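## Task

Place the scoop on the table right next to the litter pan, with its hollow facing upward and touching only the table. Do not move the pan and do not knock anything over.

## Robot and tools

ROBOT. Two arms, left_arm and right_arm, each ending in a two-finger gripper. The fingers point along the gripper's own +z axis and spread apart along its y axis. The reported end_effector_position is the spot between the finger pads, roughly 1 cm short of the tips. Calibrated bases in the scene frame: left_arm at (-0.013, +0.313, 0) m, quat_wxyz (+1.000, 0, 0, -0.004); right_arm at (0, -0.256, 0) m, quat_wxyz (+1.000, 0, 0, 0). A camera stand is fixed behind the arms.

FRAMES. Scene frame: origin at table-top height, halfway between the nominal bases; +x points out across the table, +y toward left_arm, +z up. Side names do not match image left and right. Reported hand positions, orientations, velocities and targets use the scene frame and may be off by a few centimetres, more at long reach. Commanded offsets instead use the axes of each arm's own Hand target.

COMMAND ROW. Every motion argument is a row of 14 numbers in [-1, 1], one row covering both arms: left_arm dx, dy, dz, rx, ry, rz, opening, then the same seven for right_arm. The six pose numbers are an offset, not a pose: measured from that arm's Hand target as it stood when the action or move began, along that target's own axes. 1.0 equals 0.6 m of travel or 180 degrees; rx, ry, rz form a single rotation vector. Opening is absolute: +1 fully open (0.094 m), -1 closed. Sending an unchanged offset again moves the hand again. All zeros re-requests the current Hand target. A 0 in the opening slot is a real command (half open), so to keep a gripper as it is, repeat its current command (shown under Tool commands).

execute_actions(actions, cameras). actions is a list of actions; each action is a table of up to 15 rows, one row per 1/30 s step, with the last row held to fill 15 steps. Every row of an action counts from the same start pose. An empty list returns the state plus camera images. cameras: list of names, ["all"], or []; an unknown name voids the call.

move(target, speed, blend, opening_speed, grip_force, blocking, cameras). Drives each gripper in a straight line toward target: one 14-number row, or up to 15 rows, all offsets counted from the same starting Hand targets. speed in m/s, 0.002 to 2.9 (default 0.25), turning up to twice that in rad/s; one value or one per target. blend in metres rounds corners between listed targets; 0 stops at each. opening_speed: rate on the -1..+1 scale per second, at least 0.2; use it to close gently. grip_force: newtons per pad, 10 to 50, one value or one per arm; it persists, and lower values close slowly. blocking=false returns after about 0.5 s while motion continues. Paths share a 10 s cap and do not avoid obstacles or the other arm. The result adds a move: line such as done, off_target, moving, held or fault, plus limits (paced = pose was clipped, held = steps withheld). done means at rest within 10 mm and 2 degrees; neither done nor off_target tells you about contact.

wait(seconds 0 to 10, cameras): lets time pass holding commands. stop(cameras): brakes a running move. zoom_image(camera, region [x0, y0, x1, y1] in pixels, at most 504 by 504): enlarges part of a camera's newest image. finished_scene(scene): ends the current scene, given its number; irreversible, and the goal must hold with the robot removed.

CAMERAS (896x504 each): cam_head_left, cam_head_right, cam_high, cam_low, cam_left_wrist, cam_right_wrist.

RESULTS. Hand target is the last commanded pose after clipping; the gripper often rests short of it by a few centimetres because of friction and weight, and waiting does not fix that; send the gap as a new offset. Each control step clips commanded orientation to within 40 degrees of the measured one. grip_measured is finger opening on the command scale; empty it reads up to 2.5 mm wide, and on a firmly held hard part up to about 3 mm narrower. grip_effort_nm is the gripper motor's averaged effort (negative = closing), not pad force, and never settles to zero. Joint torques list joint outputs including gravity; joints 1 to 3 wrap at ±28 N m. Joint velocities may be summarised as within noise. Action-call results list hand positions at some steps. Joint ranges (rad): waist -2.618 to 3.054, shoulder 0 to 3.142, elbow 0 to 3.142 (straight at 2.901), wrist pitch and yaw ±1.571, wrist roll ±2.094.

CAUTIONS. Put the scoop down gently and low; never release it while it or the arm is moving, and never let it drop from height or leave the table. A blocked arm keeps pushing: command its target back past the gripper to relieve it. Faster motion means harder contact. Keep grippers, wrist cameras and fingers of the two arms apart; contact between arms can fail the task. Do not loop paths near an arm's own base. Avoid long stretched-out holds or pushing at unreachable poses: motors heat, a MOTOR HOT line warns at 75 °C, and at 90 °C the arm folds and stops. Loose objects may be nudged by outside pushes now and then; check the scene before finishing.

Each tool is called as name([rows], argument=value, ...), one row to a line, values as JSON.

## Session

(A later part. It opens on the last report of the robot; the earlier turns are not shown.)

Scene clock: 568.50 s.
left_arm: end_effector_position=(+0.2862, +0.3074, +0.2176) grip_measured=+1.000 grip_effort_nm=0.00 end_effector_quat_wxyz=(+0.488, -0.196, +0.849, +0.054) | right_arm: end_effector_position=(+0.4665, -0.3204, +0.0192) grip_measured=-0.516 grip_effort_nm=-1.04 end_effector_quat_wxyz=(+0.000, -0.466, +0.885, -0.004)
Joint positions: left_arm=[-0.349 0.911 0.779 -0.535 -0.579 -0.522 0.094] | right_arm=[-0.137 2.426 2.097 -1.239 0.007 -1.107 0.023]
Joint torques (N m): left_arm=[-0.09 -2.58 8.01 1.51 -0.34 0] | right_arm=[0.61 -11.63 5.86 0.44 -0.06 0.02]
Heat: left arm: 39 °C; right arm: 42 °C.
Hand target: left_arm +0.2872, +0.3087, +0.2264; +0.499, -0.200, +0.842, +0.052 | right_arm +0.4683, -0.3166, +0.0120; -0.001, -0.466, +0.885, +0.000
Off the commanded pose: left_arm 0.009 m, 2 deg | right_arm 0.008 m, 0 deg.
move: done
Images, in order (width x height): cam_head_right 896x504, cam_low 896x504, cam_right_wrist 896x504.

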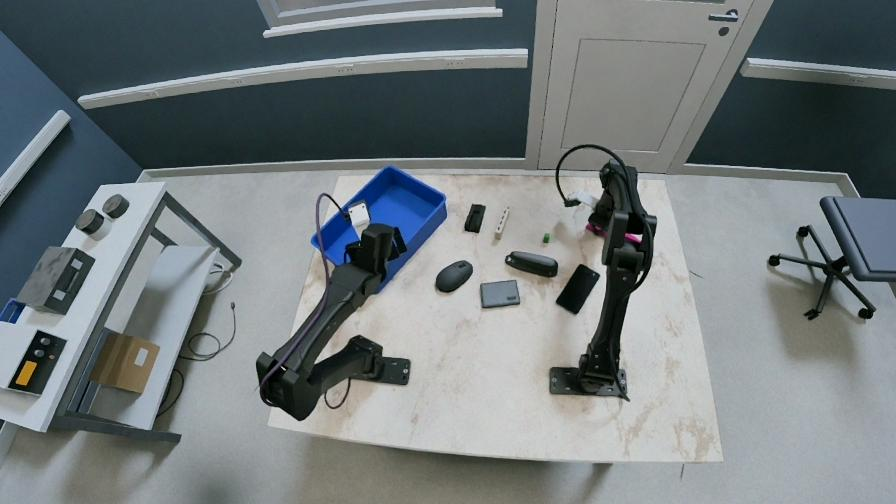

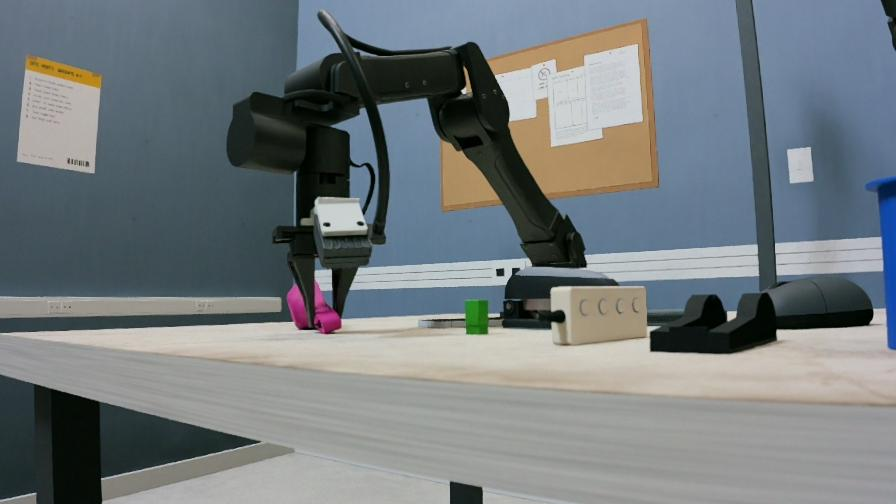

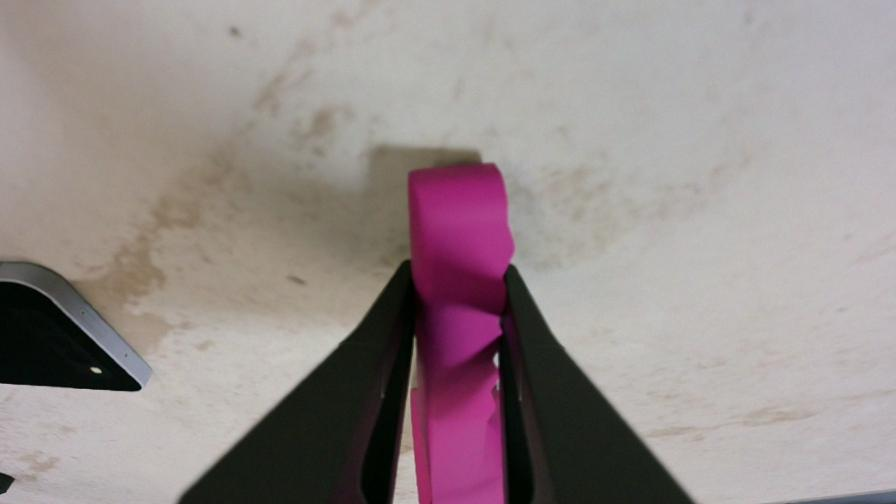

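move(target=[0,0,0,0,0,0,1, 0,0,-0.15,0,0,0,-1], speed=0.15, cameras=["cam_right_wrist","cam_low","cam_head_right"])

Scene clock: 688.20 s.
left_arm: end_effector_position=(+0.2862, +0.3074, +0.2176) grip_measured=+1.000 grip_effort_nm=0.00 end_effector_quat_wxyz=(+0.488, -0.196, +0.849, +0.054) | right_arm: end_effector_position=(+0.4670, -0.3204, +0.1060) grip_measured=-0.516 grip_effort_nm=-1.03 end_effector_quat_wxyz=(+0.011, -0.466, +0.885, -0.012)
Joint positions: left_arm=[-0.349 0.911 0.779 -0.535 -0.579 -0.522 0.094] | right_arm=[-0.137 2.432 2.456 -1.562 0.007 -1.107 0.023]
Joint torques (N m): left_arm=[-0.09 -2.59 7.98 1.52 -0.35 0.01] | right_arm=[0.61 -11.23 7.1 0.25 -0.05 0.04]
Heat: left arm: 40 °C; right arm: 41 °C.
Hand target: left_arm +0.2872, +0.3087, +0.2264; +0.499, -0.200, +0.842, +0.052 | right_arm +0.4684, -0.3165, +0.1020; +0.000, -0.466, +0.885, +0.000
Off the commanded pose: left_arm 0.009 m, 2 deg | right_arm 0.006 m, 2 deg.
joint sent to its limit (right arm) — joint 4 (wrist pitch), lower limit. The joint targets still meet the commanded pose.
move: done
Images, in order (width x height): cam_head_right 896x504, cam_low 896x504, cam_right_wrist 896x504.

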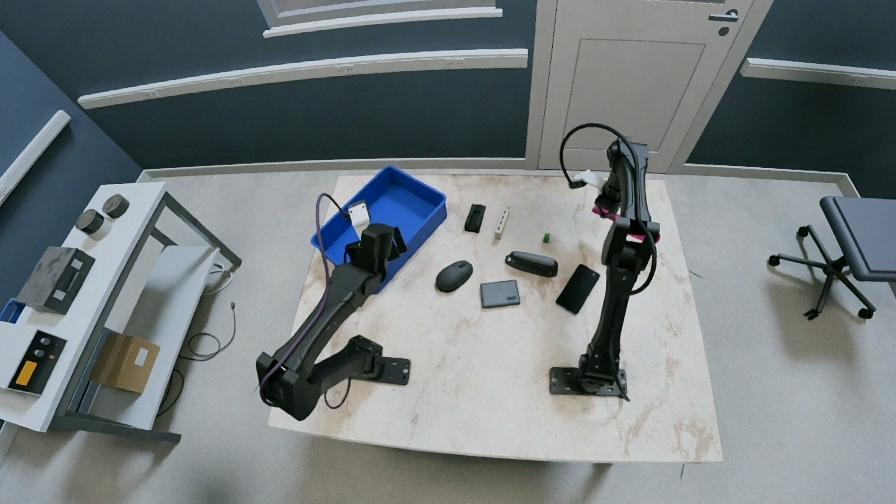

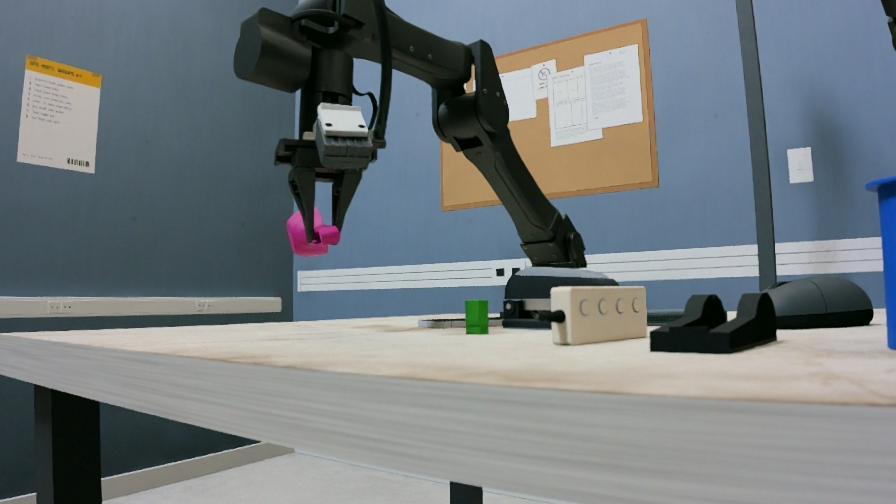

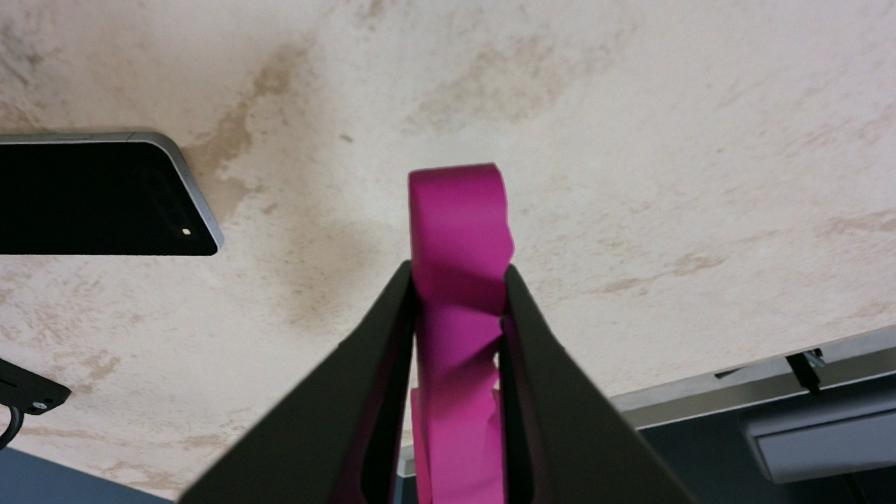

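move(target=[0,0,0,0,0,0,1, 0.1887,0.0288,-0.13,-0.1025,-0.4728,0.7420,-1], speed=0.3, cameras=["all"])

Scene clock: 702.13 s.
left_arm: end_effector_position=(+0.2862, +0.3074, +0.2176) grip_measured=+1.000 grip_effort_nm=-0.01 end_effector_quat_wxyz=(+0.488, -0.196, +0.849, +0.054) | right_arm: end_effector_position=(+0.3869, -0.4003, +0.1588) grip_measured=-0.516 grip_effort_nm=-1.03 end_effector_quat_wxyz=(+0.383, +0.664, +0.548, +0.335)
Joint positions: left_arm=[-0.349 0.911 0.779 -0.535 -0.579 -0.522 0.094] | right_arm=[-0.48 1.365 0.735 0.105 -0.278 1.442 0.023]
Joint torques (N m): left_arm=[-0.05 -2.63 7.91 1.5 -0.32 0] | right_arm=[0.83 -8.32 6.91 2.18 0.03 -0.04]
Heat: left arm: 40 °C; right arm: 42 °C.
Hand target: left_arm +0.2872, +0.3087, +0.2264; +0.499, -0.200, +0.842, +0.052 | right_arm +0.3902, -0.4001, +0.1800; +0.412, +0.646, +0.542, +0.345
Off the commanded pose: left_arm 0.009 m, 2 deg | right_arm 0.022 m, 4 deg.
move: off_target (right_arm)

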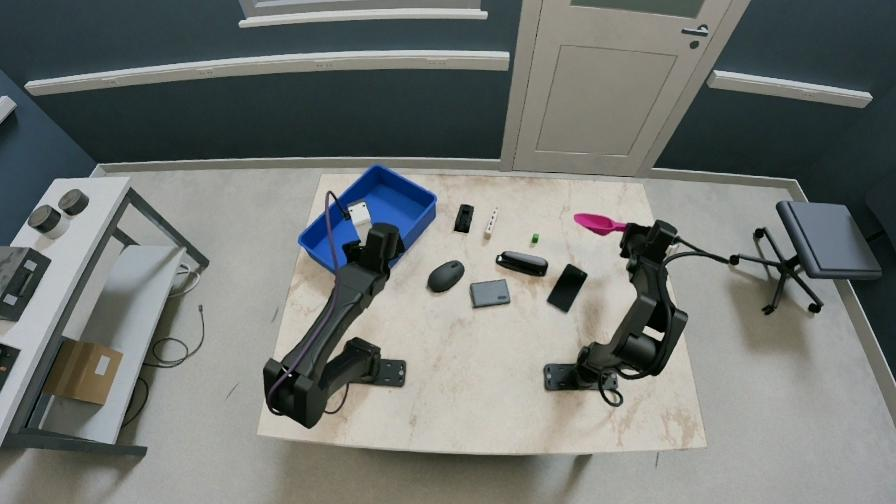

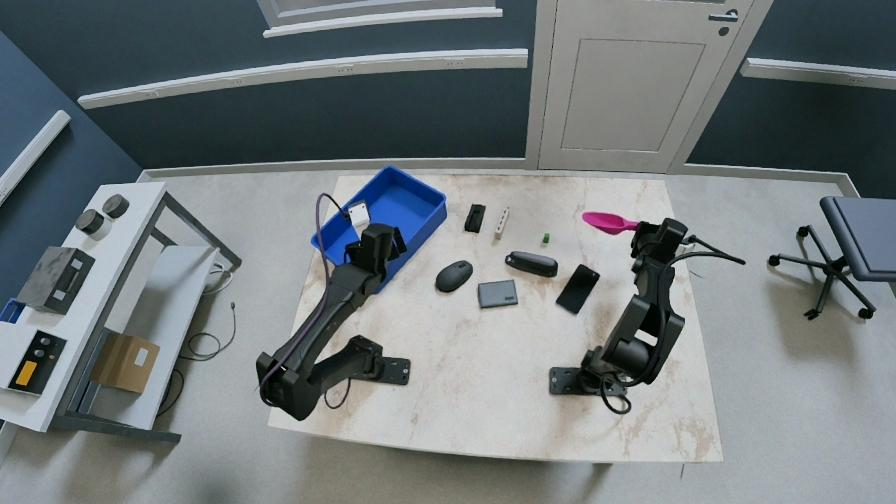

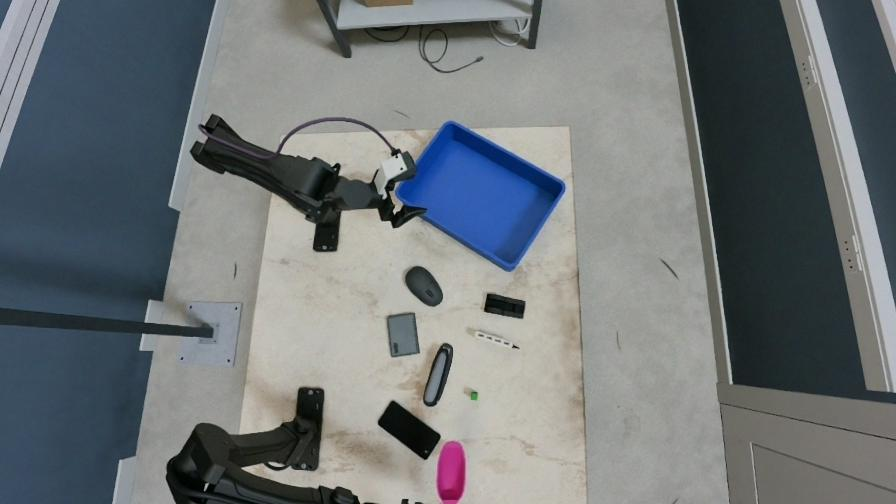

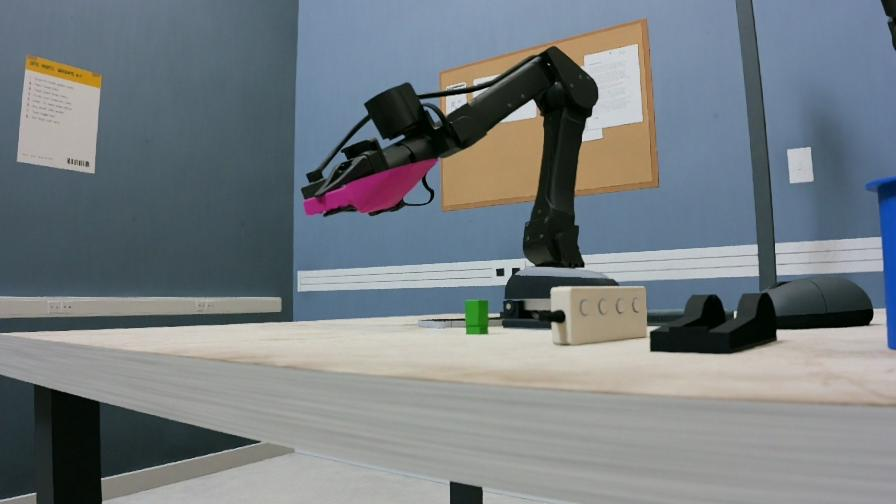

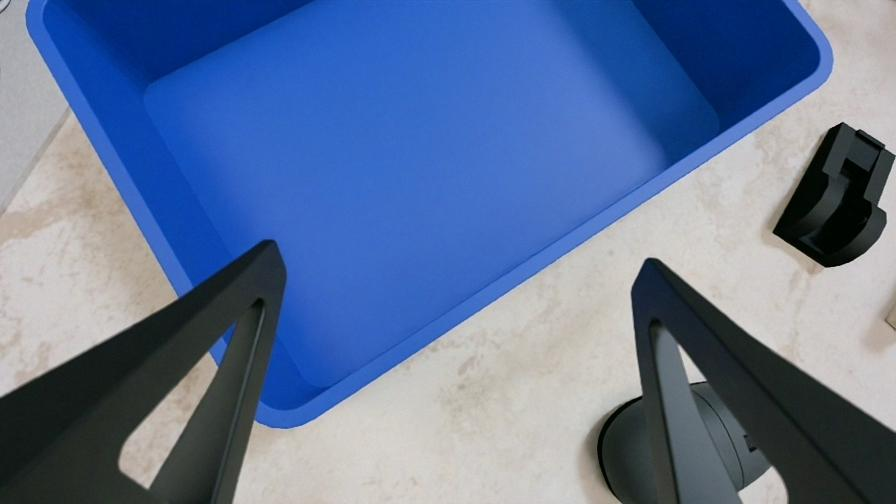

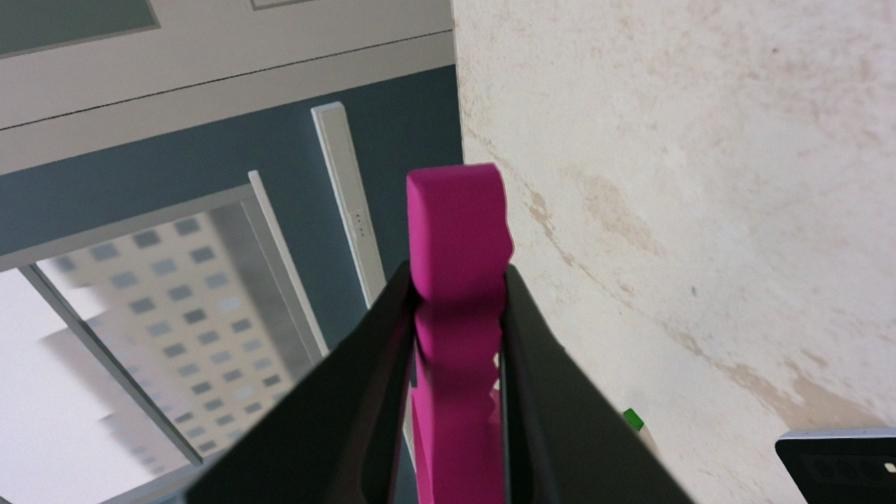

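execute_actions(actions=[])

Scene clock: 731.97 s.
left_arm: end_effector_position=(+0.2862, +0.3074, +0.2176) grip_measured=+1.000 grip_effort_nm=0.00 end_effector_quat_wxyz=(+0.488, -0.196, +0.849, +0.054) | right_arm: end_effector_position=(+0.3869, -0.4003, +0.1588) grip_measured=-0.516 grip_effort_nm=-1.03 end_effector_quat_wxyz=(+0.383, +0.664, +0.548, +0.335)
Joint positions: left_arm=[-0.349 0.911 0.779 -0.535 -0.579 -0.522 0.094] | right_arm=[-0.48 1.365 0.735 0.105 -0.278 1.443 0.023]
Joint velocities: within noise
Joint torques (N m): left_arm=[-0.05 -2.59 8.03 1.5 -0.33 0] | right_arm=[0.81 -8.28 6.93 2.17 0.03 -0.05]
Heat: left arm: 40 °C; right arm: 41 °C.
Hand target: left_arm +0.2872, +0.3087, +0.2264; +0.499, -0.200, +0.842, +0.052 | right_arm +0.3902, -0.4001, +0.1800; +0.412, +0.646, +0.542, +0.345
Tool commands: left_gripper/opening=+1.0 right_gripper/opening=-1.0
Off the commanded pose: left_arm 0.009 m, 2 deg | right_arm 0.022 m, 4 deg.

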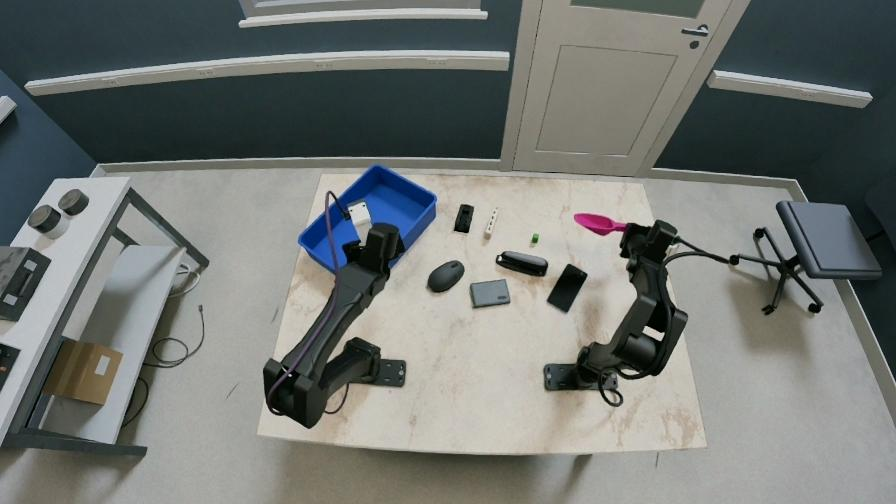

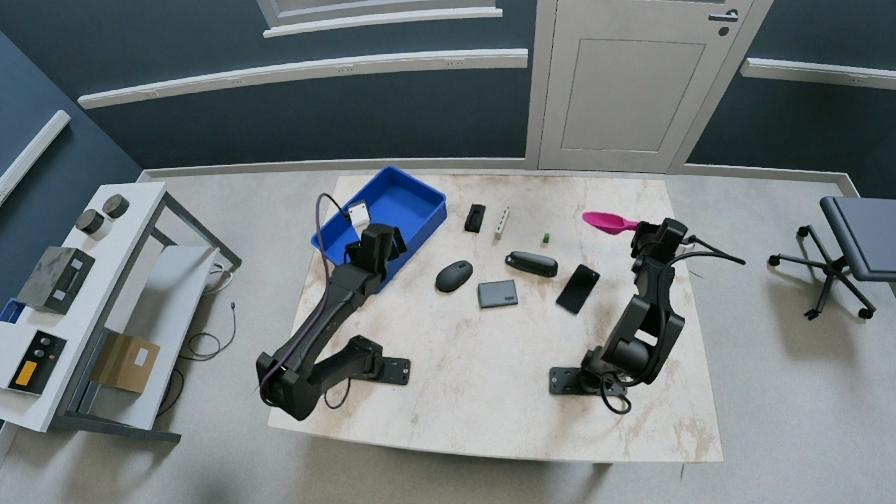

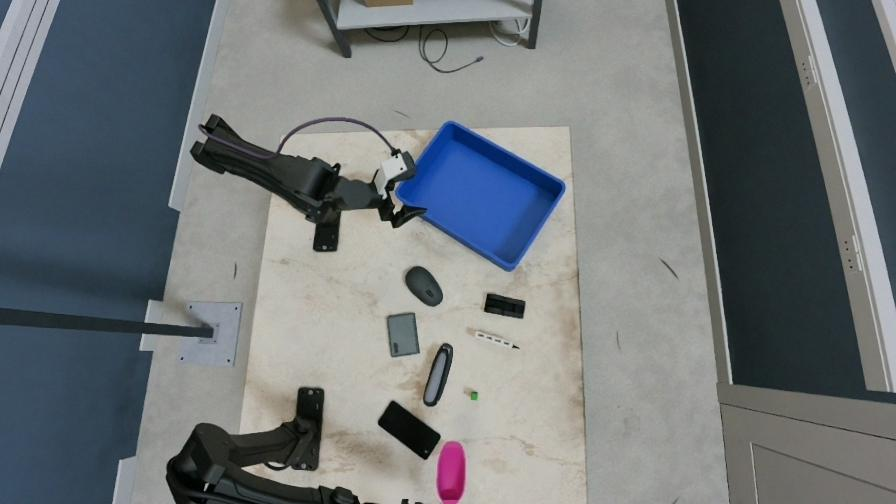

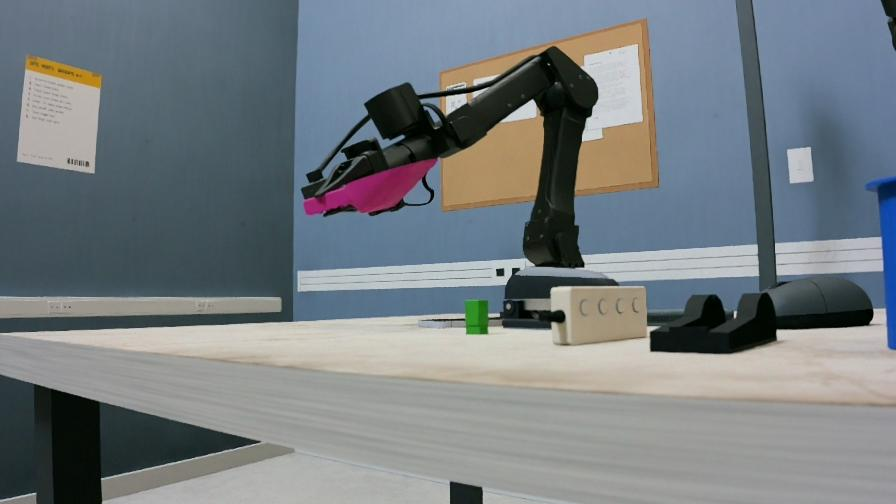

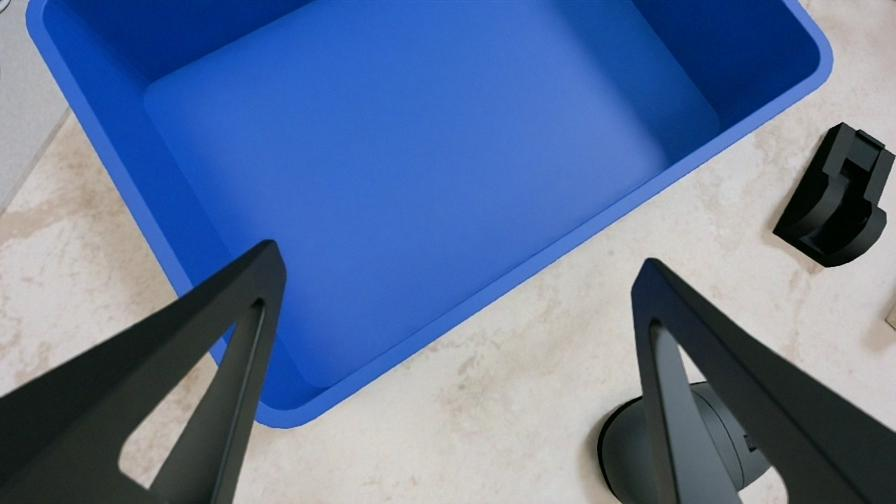

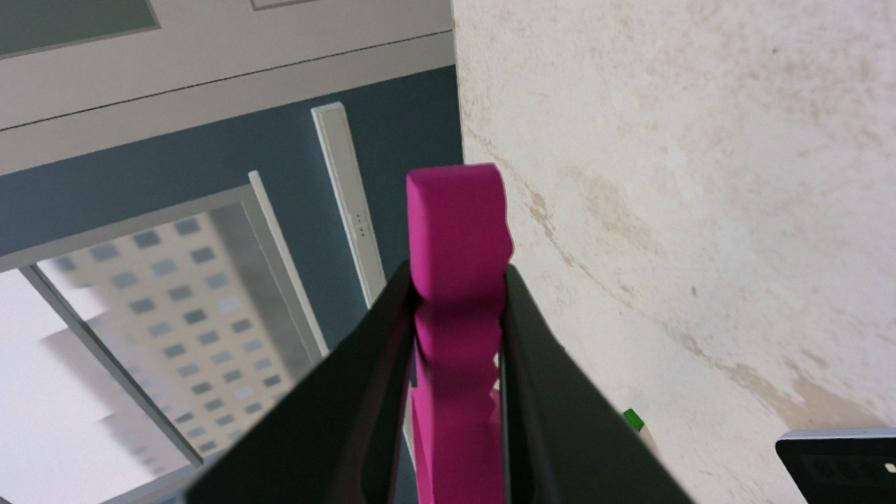

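move(target=[0,0,0,0,0,0,1, 0.0001,-0.1359,0.0634,0,0,0,-1], speed=0.15, cameras=["cam_low","cam_right_wrist","cam_high"])

Scene clock: 779.83 s.
left_arm: end_effector_position=(+0.2862, +0.3074, +0.2176) grip_measured=+1.000 grip_effort_nm=0.00 end_effector_quat_wxyz=(+0.488, -0.196, +0.849, +0.054) | right_arm: end_effector_position=(+0.3841, -0.3989, +0.0838) grip_measured=-0.516 grip_effort_nm=-1.03 end_effector_quat_wxyz=(+0.397, +0.655, +0.544, +0.342)
Joint positions: left_arm=[-0.349 0.911 0.779 -0.535 -0.579 -0.522 0.094] | right_arm=[-0.48 1.57 0.509 0.573 -0.278 1.444 0.023]
Joint torques (N m): left_arm=[-0.06 -2.59 8.01 1.5 -0.32 0.01] | right_arm=[0.81 -4.93 6.08 2.17 0.05 -0.04]
Heat: left arm: 40 °C; right arm: 41 °C.
Hand target: left_arm +0.2872, +0.3087, +0.2264; +0.499, -0.200, +0.842, +0.052 | right_arm +0.3902, -0.4001, +0.0900; +0.412, +0.646, +0.542, +0.345
Off the commanded pose: left_arm 0.009 m, 2 deg | right_arm 0.009 m, 2 deg.
move: done
Images, in order (width x height): cam_high 896x504, cam_low 896x504, cam_right_wrist 896x504.

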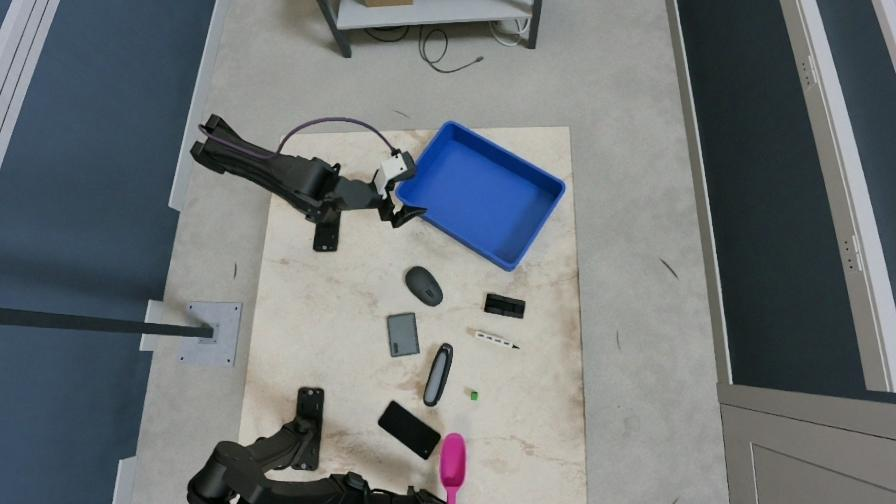

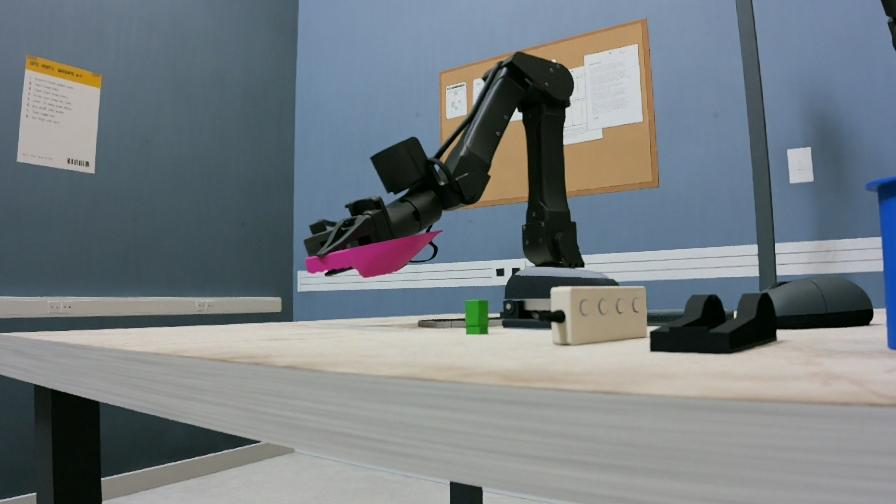

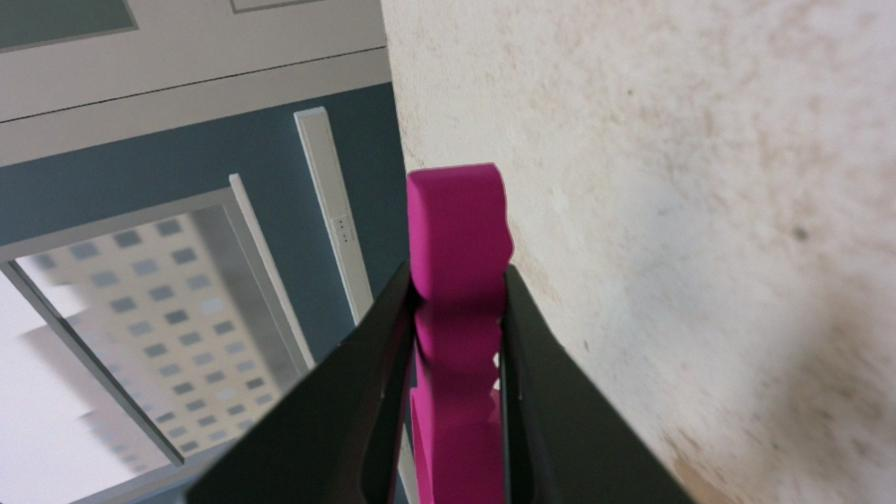

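move(target=[0,0,0,0,0,0,1, 0.0,-0.0378,0.0176,0,0,0,-1], speed=0.06, cameras=["cam_low"])

zoom_image(camera="cam_low", region=[270, 200, 520, 350])

Scene clock: 794.73 s.
left_arm: end_effector_position=(+0.2862, +0.3074, +0.2176) grip_measured=+1.000 grip_effort_nm=0.00 end_effector_quat_wxyz=(+0.488, -0.196, +0.849, +0.054) | right_arm: end_effector_position=(+0.3857, -0.3998, +0.0615) grip_measured=-0.516 grip_effort_nm=-1.03 end_effector_quat_wxyz=(+0.400, +0.654, +0.543, +0.343)
Joint positions: left_arm=[-0.349 0.911 0.779 -0.535 -0.579 -0.522 0.094] | right_arm=[-0.48 1.679 0.477 0.72 -0.278 1.444 0.023]
Joint torques (N m): left_arm=[-0.09 -2.66 7.98 1.5 -0.34 0] | right_arm=[0.8 -5.22 5.11 2.21 0.05 -0.07]
Heat: left arm: 40 °C; right arm: 41 °C.
Hand target: left_arm +0.2872, +0.3087, +0.2264; +0.499, -0.200, +0.842, +0.052 | right_arm +0.3902, -0.4002, +0.0651; +0.412, +0.646, +0.542, +0.345
Off the commanded pose: left_arm 0.009 m, 2 deg | right_arm 0.006 m, 2 deg.
move: done
Images, in order (width x height): cam_low 896x504.

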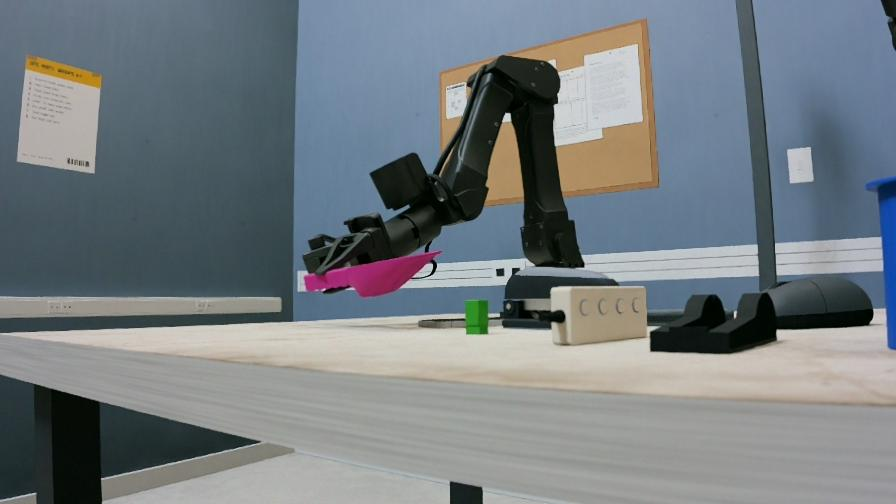

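Scaled by 2.016.

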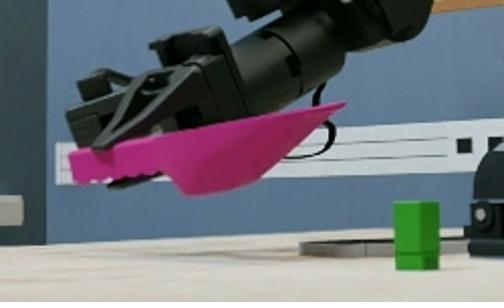

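move(target=[0,0,0,0,0,0,1, 0.0,-0.0302,0.0141,0,0,0,-1], speed=0.06, cameras=["cam_low"])

zoom_image(camera="cam_low", region=[270, 220, 520, 370])

Scene clock: 813.40 s.
left_arm: end_effector_position=(+0.2862, +0.3074, +0.2176) grip_measured=+1.000 grip_effort_nm=0.00 end_effector_quat_wxyz=(+0.488, -0.196, +0.849, +0.054) | right_arm: end_effector_position=(+0.3863, -0.4001, +0.0422) grip_measured=-0.516 grip_effort_nm=-1.03 end_effector_quat_wxyz=(+0.401, +0.653, +0.543, +0.343)
Joint positions: left_arm=[-0.349 0.911 0.779 -0.535 -0.579 -0.522 0.094] | right_arm=[-0.48 1.778 0.458 0.841 -0.278 1.444 0.023]
Joint torques (N m): left_arm=[-0.01 -2.62 7.94 1.51 -0.35 -0.01] | right_arm=[0.84 -5.44 4.41 2.2 0.05 -0.06]
Heat: left arm: 40 °C; right arm: 44 °C.
Hand target: left_arm +0.2872, +0.3087, +0.2264; +0.499, -0.200, +0.842, +0.052 | right_arm +0.3902, -0.4002, +0.0451; +0.412, +0.646, +0.542, +0.345
Off the commanded pose: left_arm 0.009 m, 2 deg | right_arm 0.005 m, 2 deg.
move: done
Images, in order (width x height): cam_low 896x504.

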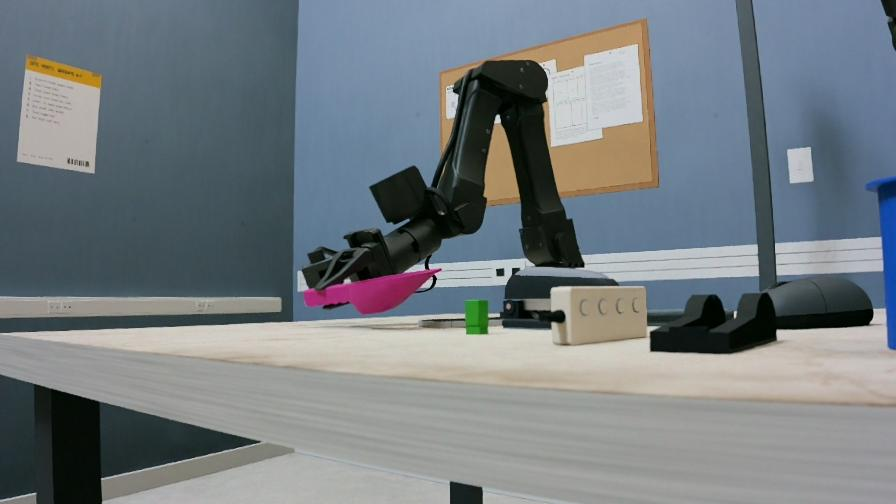

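Scaled by 2.016.

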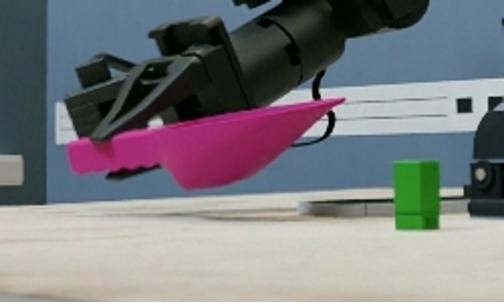

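move(target=[0,0,0,0,0,0,1, 0.0,-0.0136,0.0063,0,0,0,-1], speed=0.04, cameras=["cam_low","cam_right_wrist"])

zoom_image(camera="cam_low", region=[270, 220, 520, 370])

Scene clock: 817.67 s.
left_arm: end_effector_position=(+0.2862, +0.3074, +0.2176) grip_measured=+1.000 grip_effort_nm=-0.01 end_effector_quat_wxyz=(+0.488, -0.196, +0.849, +0.054) | right_arm: end_effector_position=(+0.3869, -0.4004, +0.0338) grip_measured=-0.516 grip_effort_nm=-1.03 end_effector_quat_wxyz=(+0.401, +0.653, +0.543, +0.343)
Joint positions: left_arm=[-0.349 0.911 0.779 -0.535 -0.579 -0.522 0.094] | right_arm=[-0.48 1.825 0.454 0.894 -0.278 1.444 0.023]
Joint torques (N m): left_arm=[-0.03 -2.66 8.06 1.5 -0.34 0.01] | right_arm=[0.81 -5.67 4.07 2.2 0.05 -0.06]
Heat: left arm: 40 °C; right arm: 44 °C.
Hand target: left_arm +0.2872, +0.3087, +0.2264; +0.499, -0.200, +0.842, +0.052 | right_arm +0.3901, -0.4002, +0.0361; +0.412, +0.646, +0.542, +0.345
Off the commanded pose: left_arm 0.009 m, 2 deg | right_arm 0.004 m, 1 deg.
move: done
Images, in order (width x height): cam_low 896x504, cam_right_wrist 896x504.

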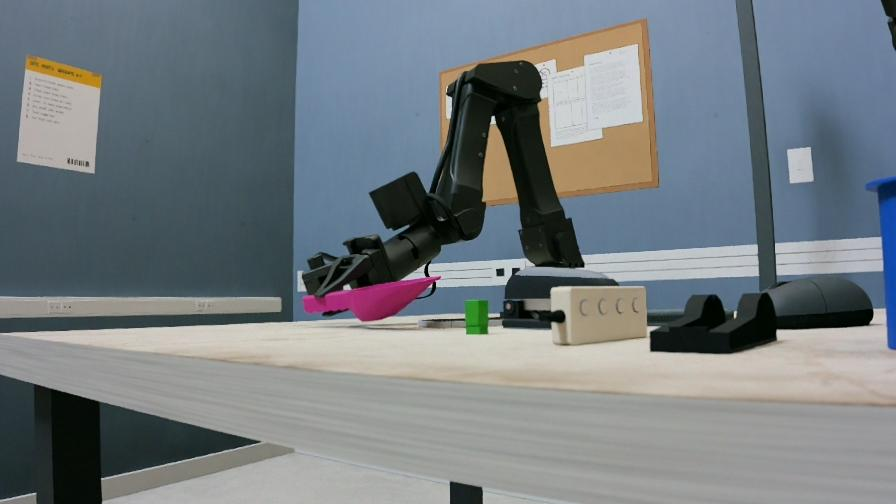

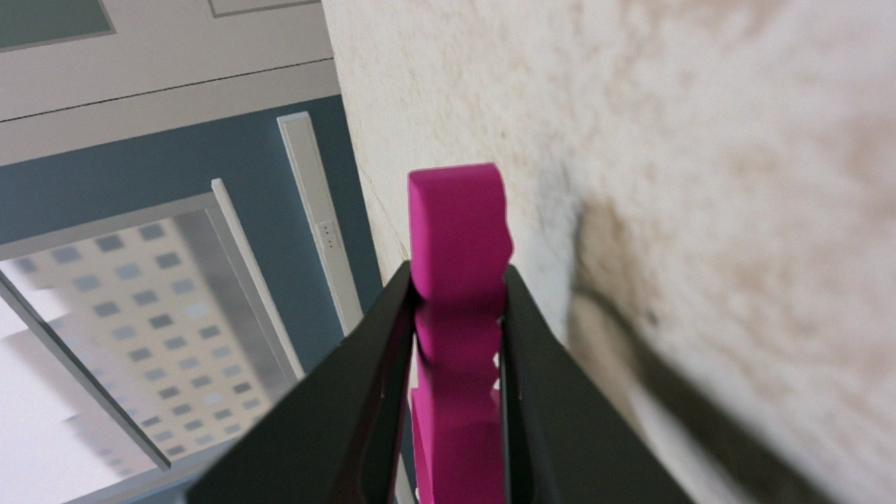

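Scaled by 2.016.

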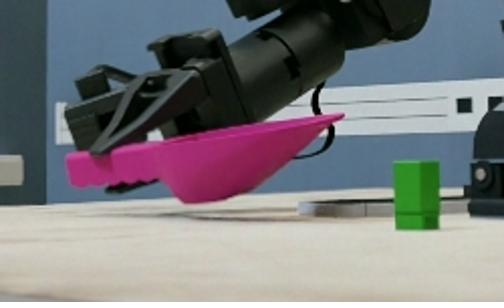

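move(target=[0,0,0,0,0,0,1, 0.0,-0.0091,0.0042,0,0,0,-1], speed=0.03, cameras=["cam_low"])

zoom_image(camera="cam_low", region=[270, 220, 520, 370])

Scene clock: 821.60 s.
left_arm: end_effector_position=(+0.2862, +0.3074, +0.2176) grip_measured=+1.000 grip_effort_nm=0.00 end_effector_quat_wxyz=(+0.488, -0.196, +0.849, +0.054) | right_arm: end_effector_position=(+0.3879, -0.4009, +0.0287) grip_measured=-0.516 grip_effort_nm=-1.03 end_effector_quat_wxyz=(+0.403, +0.652, +0.543, +0.344)
Joint positions: left_arm=[-0.349 0.911 0.779 -0.535 -0.579 -0.522 0.094] | right_arm=[-0.48 1.858 0.454 0.93 -0.278 1.444 0.023]
Joint torques (N m): left_arm=[-0.08 -2.63 7.99 1.51 -0.33 0.01] | right_arm=[0.77 -5.75 3.66 2.2 0.05 -0.06]
Heat: left arm: 40 °C; right arm: 44 °C.
Hand target: left_arm +0.2872, +0.3087, +0.2264; +0.499, -0.200, +0.842, +0.052 | right_arm +0.3901, -0.4002, +0.0301; +0.412, +0.646, +0.542, +0.345
Off the commanded pose: left_arm 0.009 m, 2 deg | right_arm 0.003 m, 1 deg.
move: done
Images, in order (width x height): cam_low 896x504.

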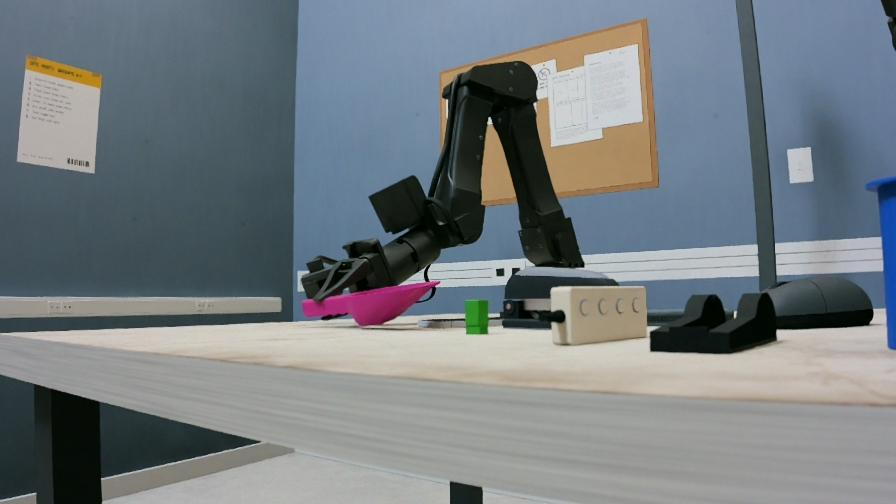

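Scaled by 2.016.

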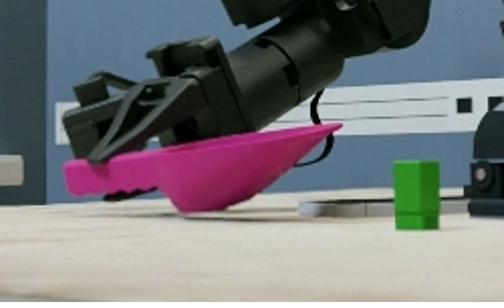

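move(target=[0,0,0,0,0,0,1, 0.0,-0.0060,0.0028,0,0,0,-1], speed=0.03, cameras=["cam_low"])

zoom_image(camera="cam_low", region=[270, 220, 520, 370])

Scene clock: 826.83 s.
left_arm: end_effector_position=(+0.2862, +0.3074, +0.2176) grip_measured=+1.000 grip_effort_nm=0.00 end_effector_quat_wxyz=(+0.488, -0.196, +0.849, +0.054) | right_arm: end_effector_position=(+0.3885, -0.4012, +0.0253) grip_measured=-0.516 grip_effort_nm=-1.03 end_effector_quat_wxyz=(+0.403, +0.652, +0.542, +0.344)
Joint positions: left_arm=[-0.349 0.911 0.779 -0.535 -0.579 -0.522 0.094] | right_arm=[-0.48 1.88 0.454 0.953 -0.278 1.445 0.023]
Joint torques (N m): left_arm=[-0.09 -2.67 8.06 1.51 -0.34 0] | right_arm=[0.76 -5.74 3.41 2.18 0.05 -0.05]
Heat: left arm: 40 °C; right arm: 44 °C.
Hand target: left_arm +0.2872, +0.3087, +0.2264; +0.499, -0.200, +0.842, +0.052 | right_arm +0.3901, -0.4002, +0.0260; +0.412, +0.646, +0.542, +0.345
Off the commanded pose: left_arm 0.009 m, 2 deg | right_arm 0.002 m, 1 deg.
move: done
Images, in order (width x height): cam_low 896x504.

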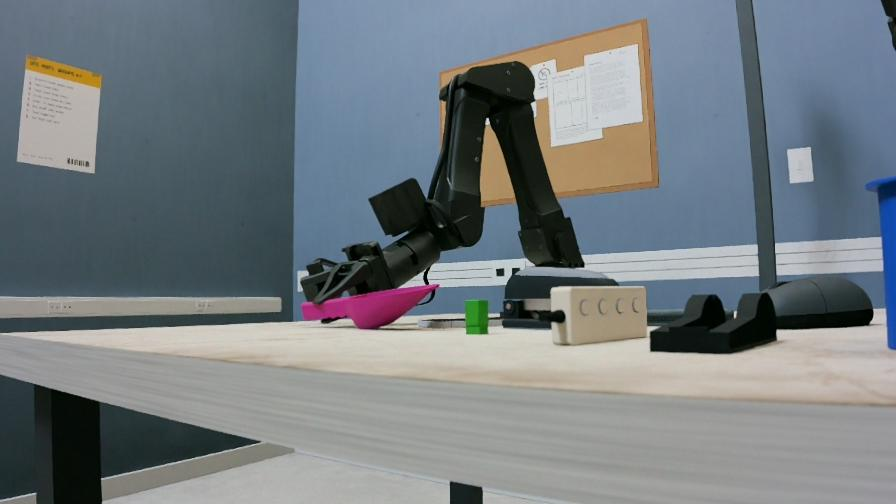

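Scaled by 2.016.

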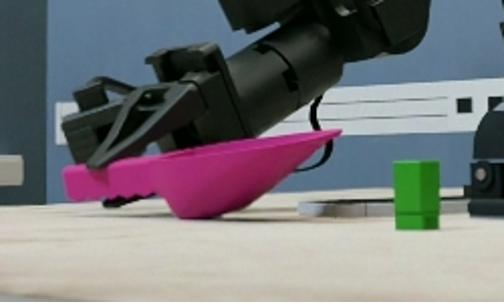

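move(target=[0,0,0,0,0,0,1, 0.0,-0.0045,0.0021,0,0,0,-1], speed=0.03, cameras=["cam_low"])

zoom_image(camera="cam_low", region=[270, 220, 520, 370])

Scene clock: 832.40 s.
left_arm: end_effector_position=(+0.2862, +0.3074, +0.2176) grip_measured=+1.000 grip_effort_nm=0.00 end_effector_quat_wxyz=(+0.488, -0.196, +0.849, +0.054) | right_arm: end_effector_position=(+0.3897, -0.4019, +0.0249) grip_measured=-0.516 grip_effort_nm=-1.03 end_effector_quat_wxyz=(+0.407, +0.650, +0.540, +0.346)
Joint positions: left_arm=[-0.349 0.911 0.779 -0.535 -0.579 -0.522 0.094] | right_arm=[-0.48 1.895 0.454 0.979 -0.278 1.447 0.023]
Joint torques (N m): left_arm=[-0.08 -2.7 8.05 1.51 -0.33 0] | right_arm=[0.79 -5.72 3.26 2.12 0.04 -0.1]
Heat: left arm: 40 °C; right arm: 43 °C.
Hand target: left_arm +0.2872, +0.3087, +0.2264; +0.499, -0.200, +0.842, +0.052 | right_arm +0.3901, -0.4002, +0.0231; +0.412, +0.646, +0.542, +0.345
Off the commanded pose: left_arm 0.009 m, 2 deg | right_arm 0.003 m, 1 deg.
move: done
Images, in order (width x height): cam_low 896x504.

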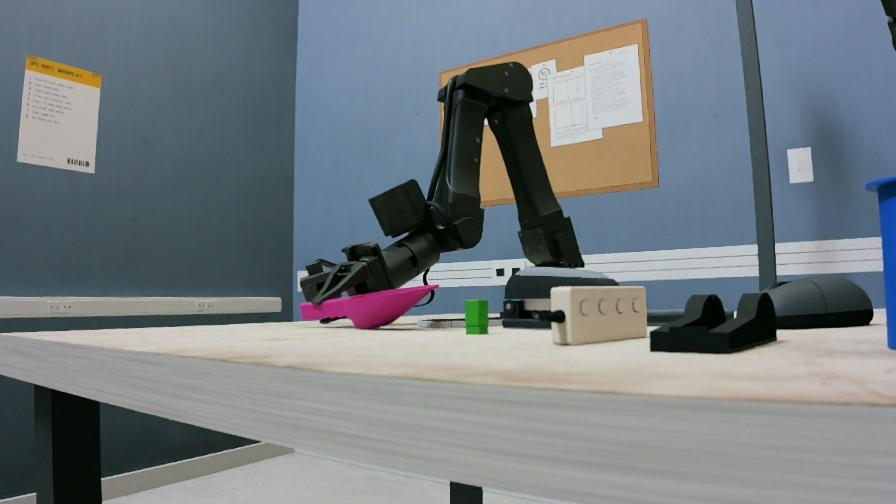

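Scaled by 2.016.

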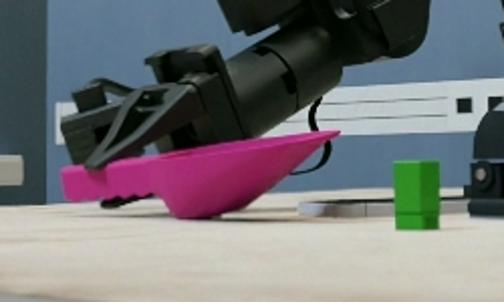

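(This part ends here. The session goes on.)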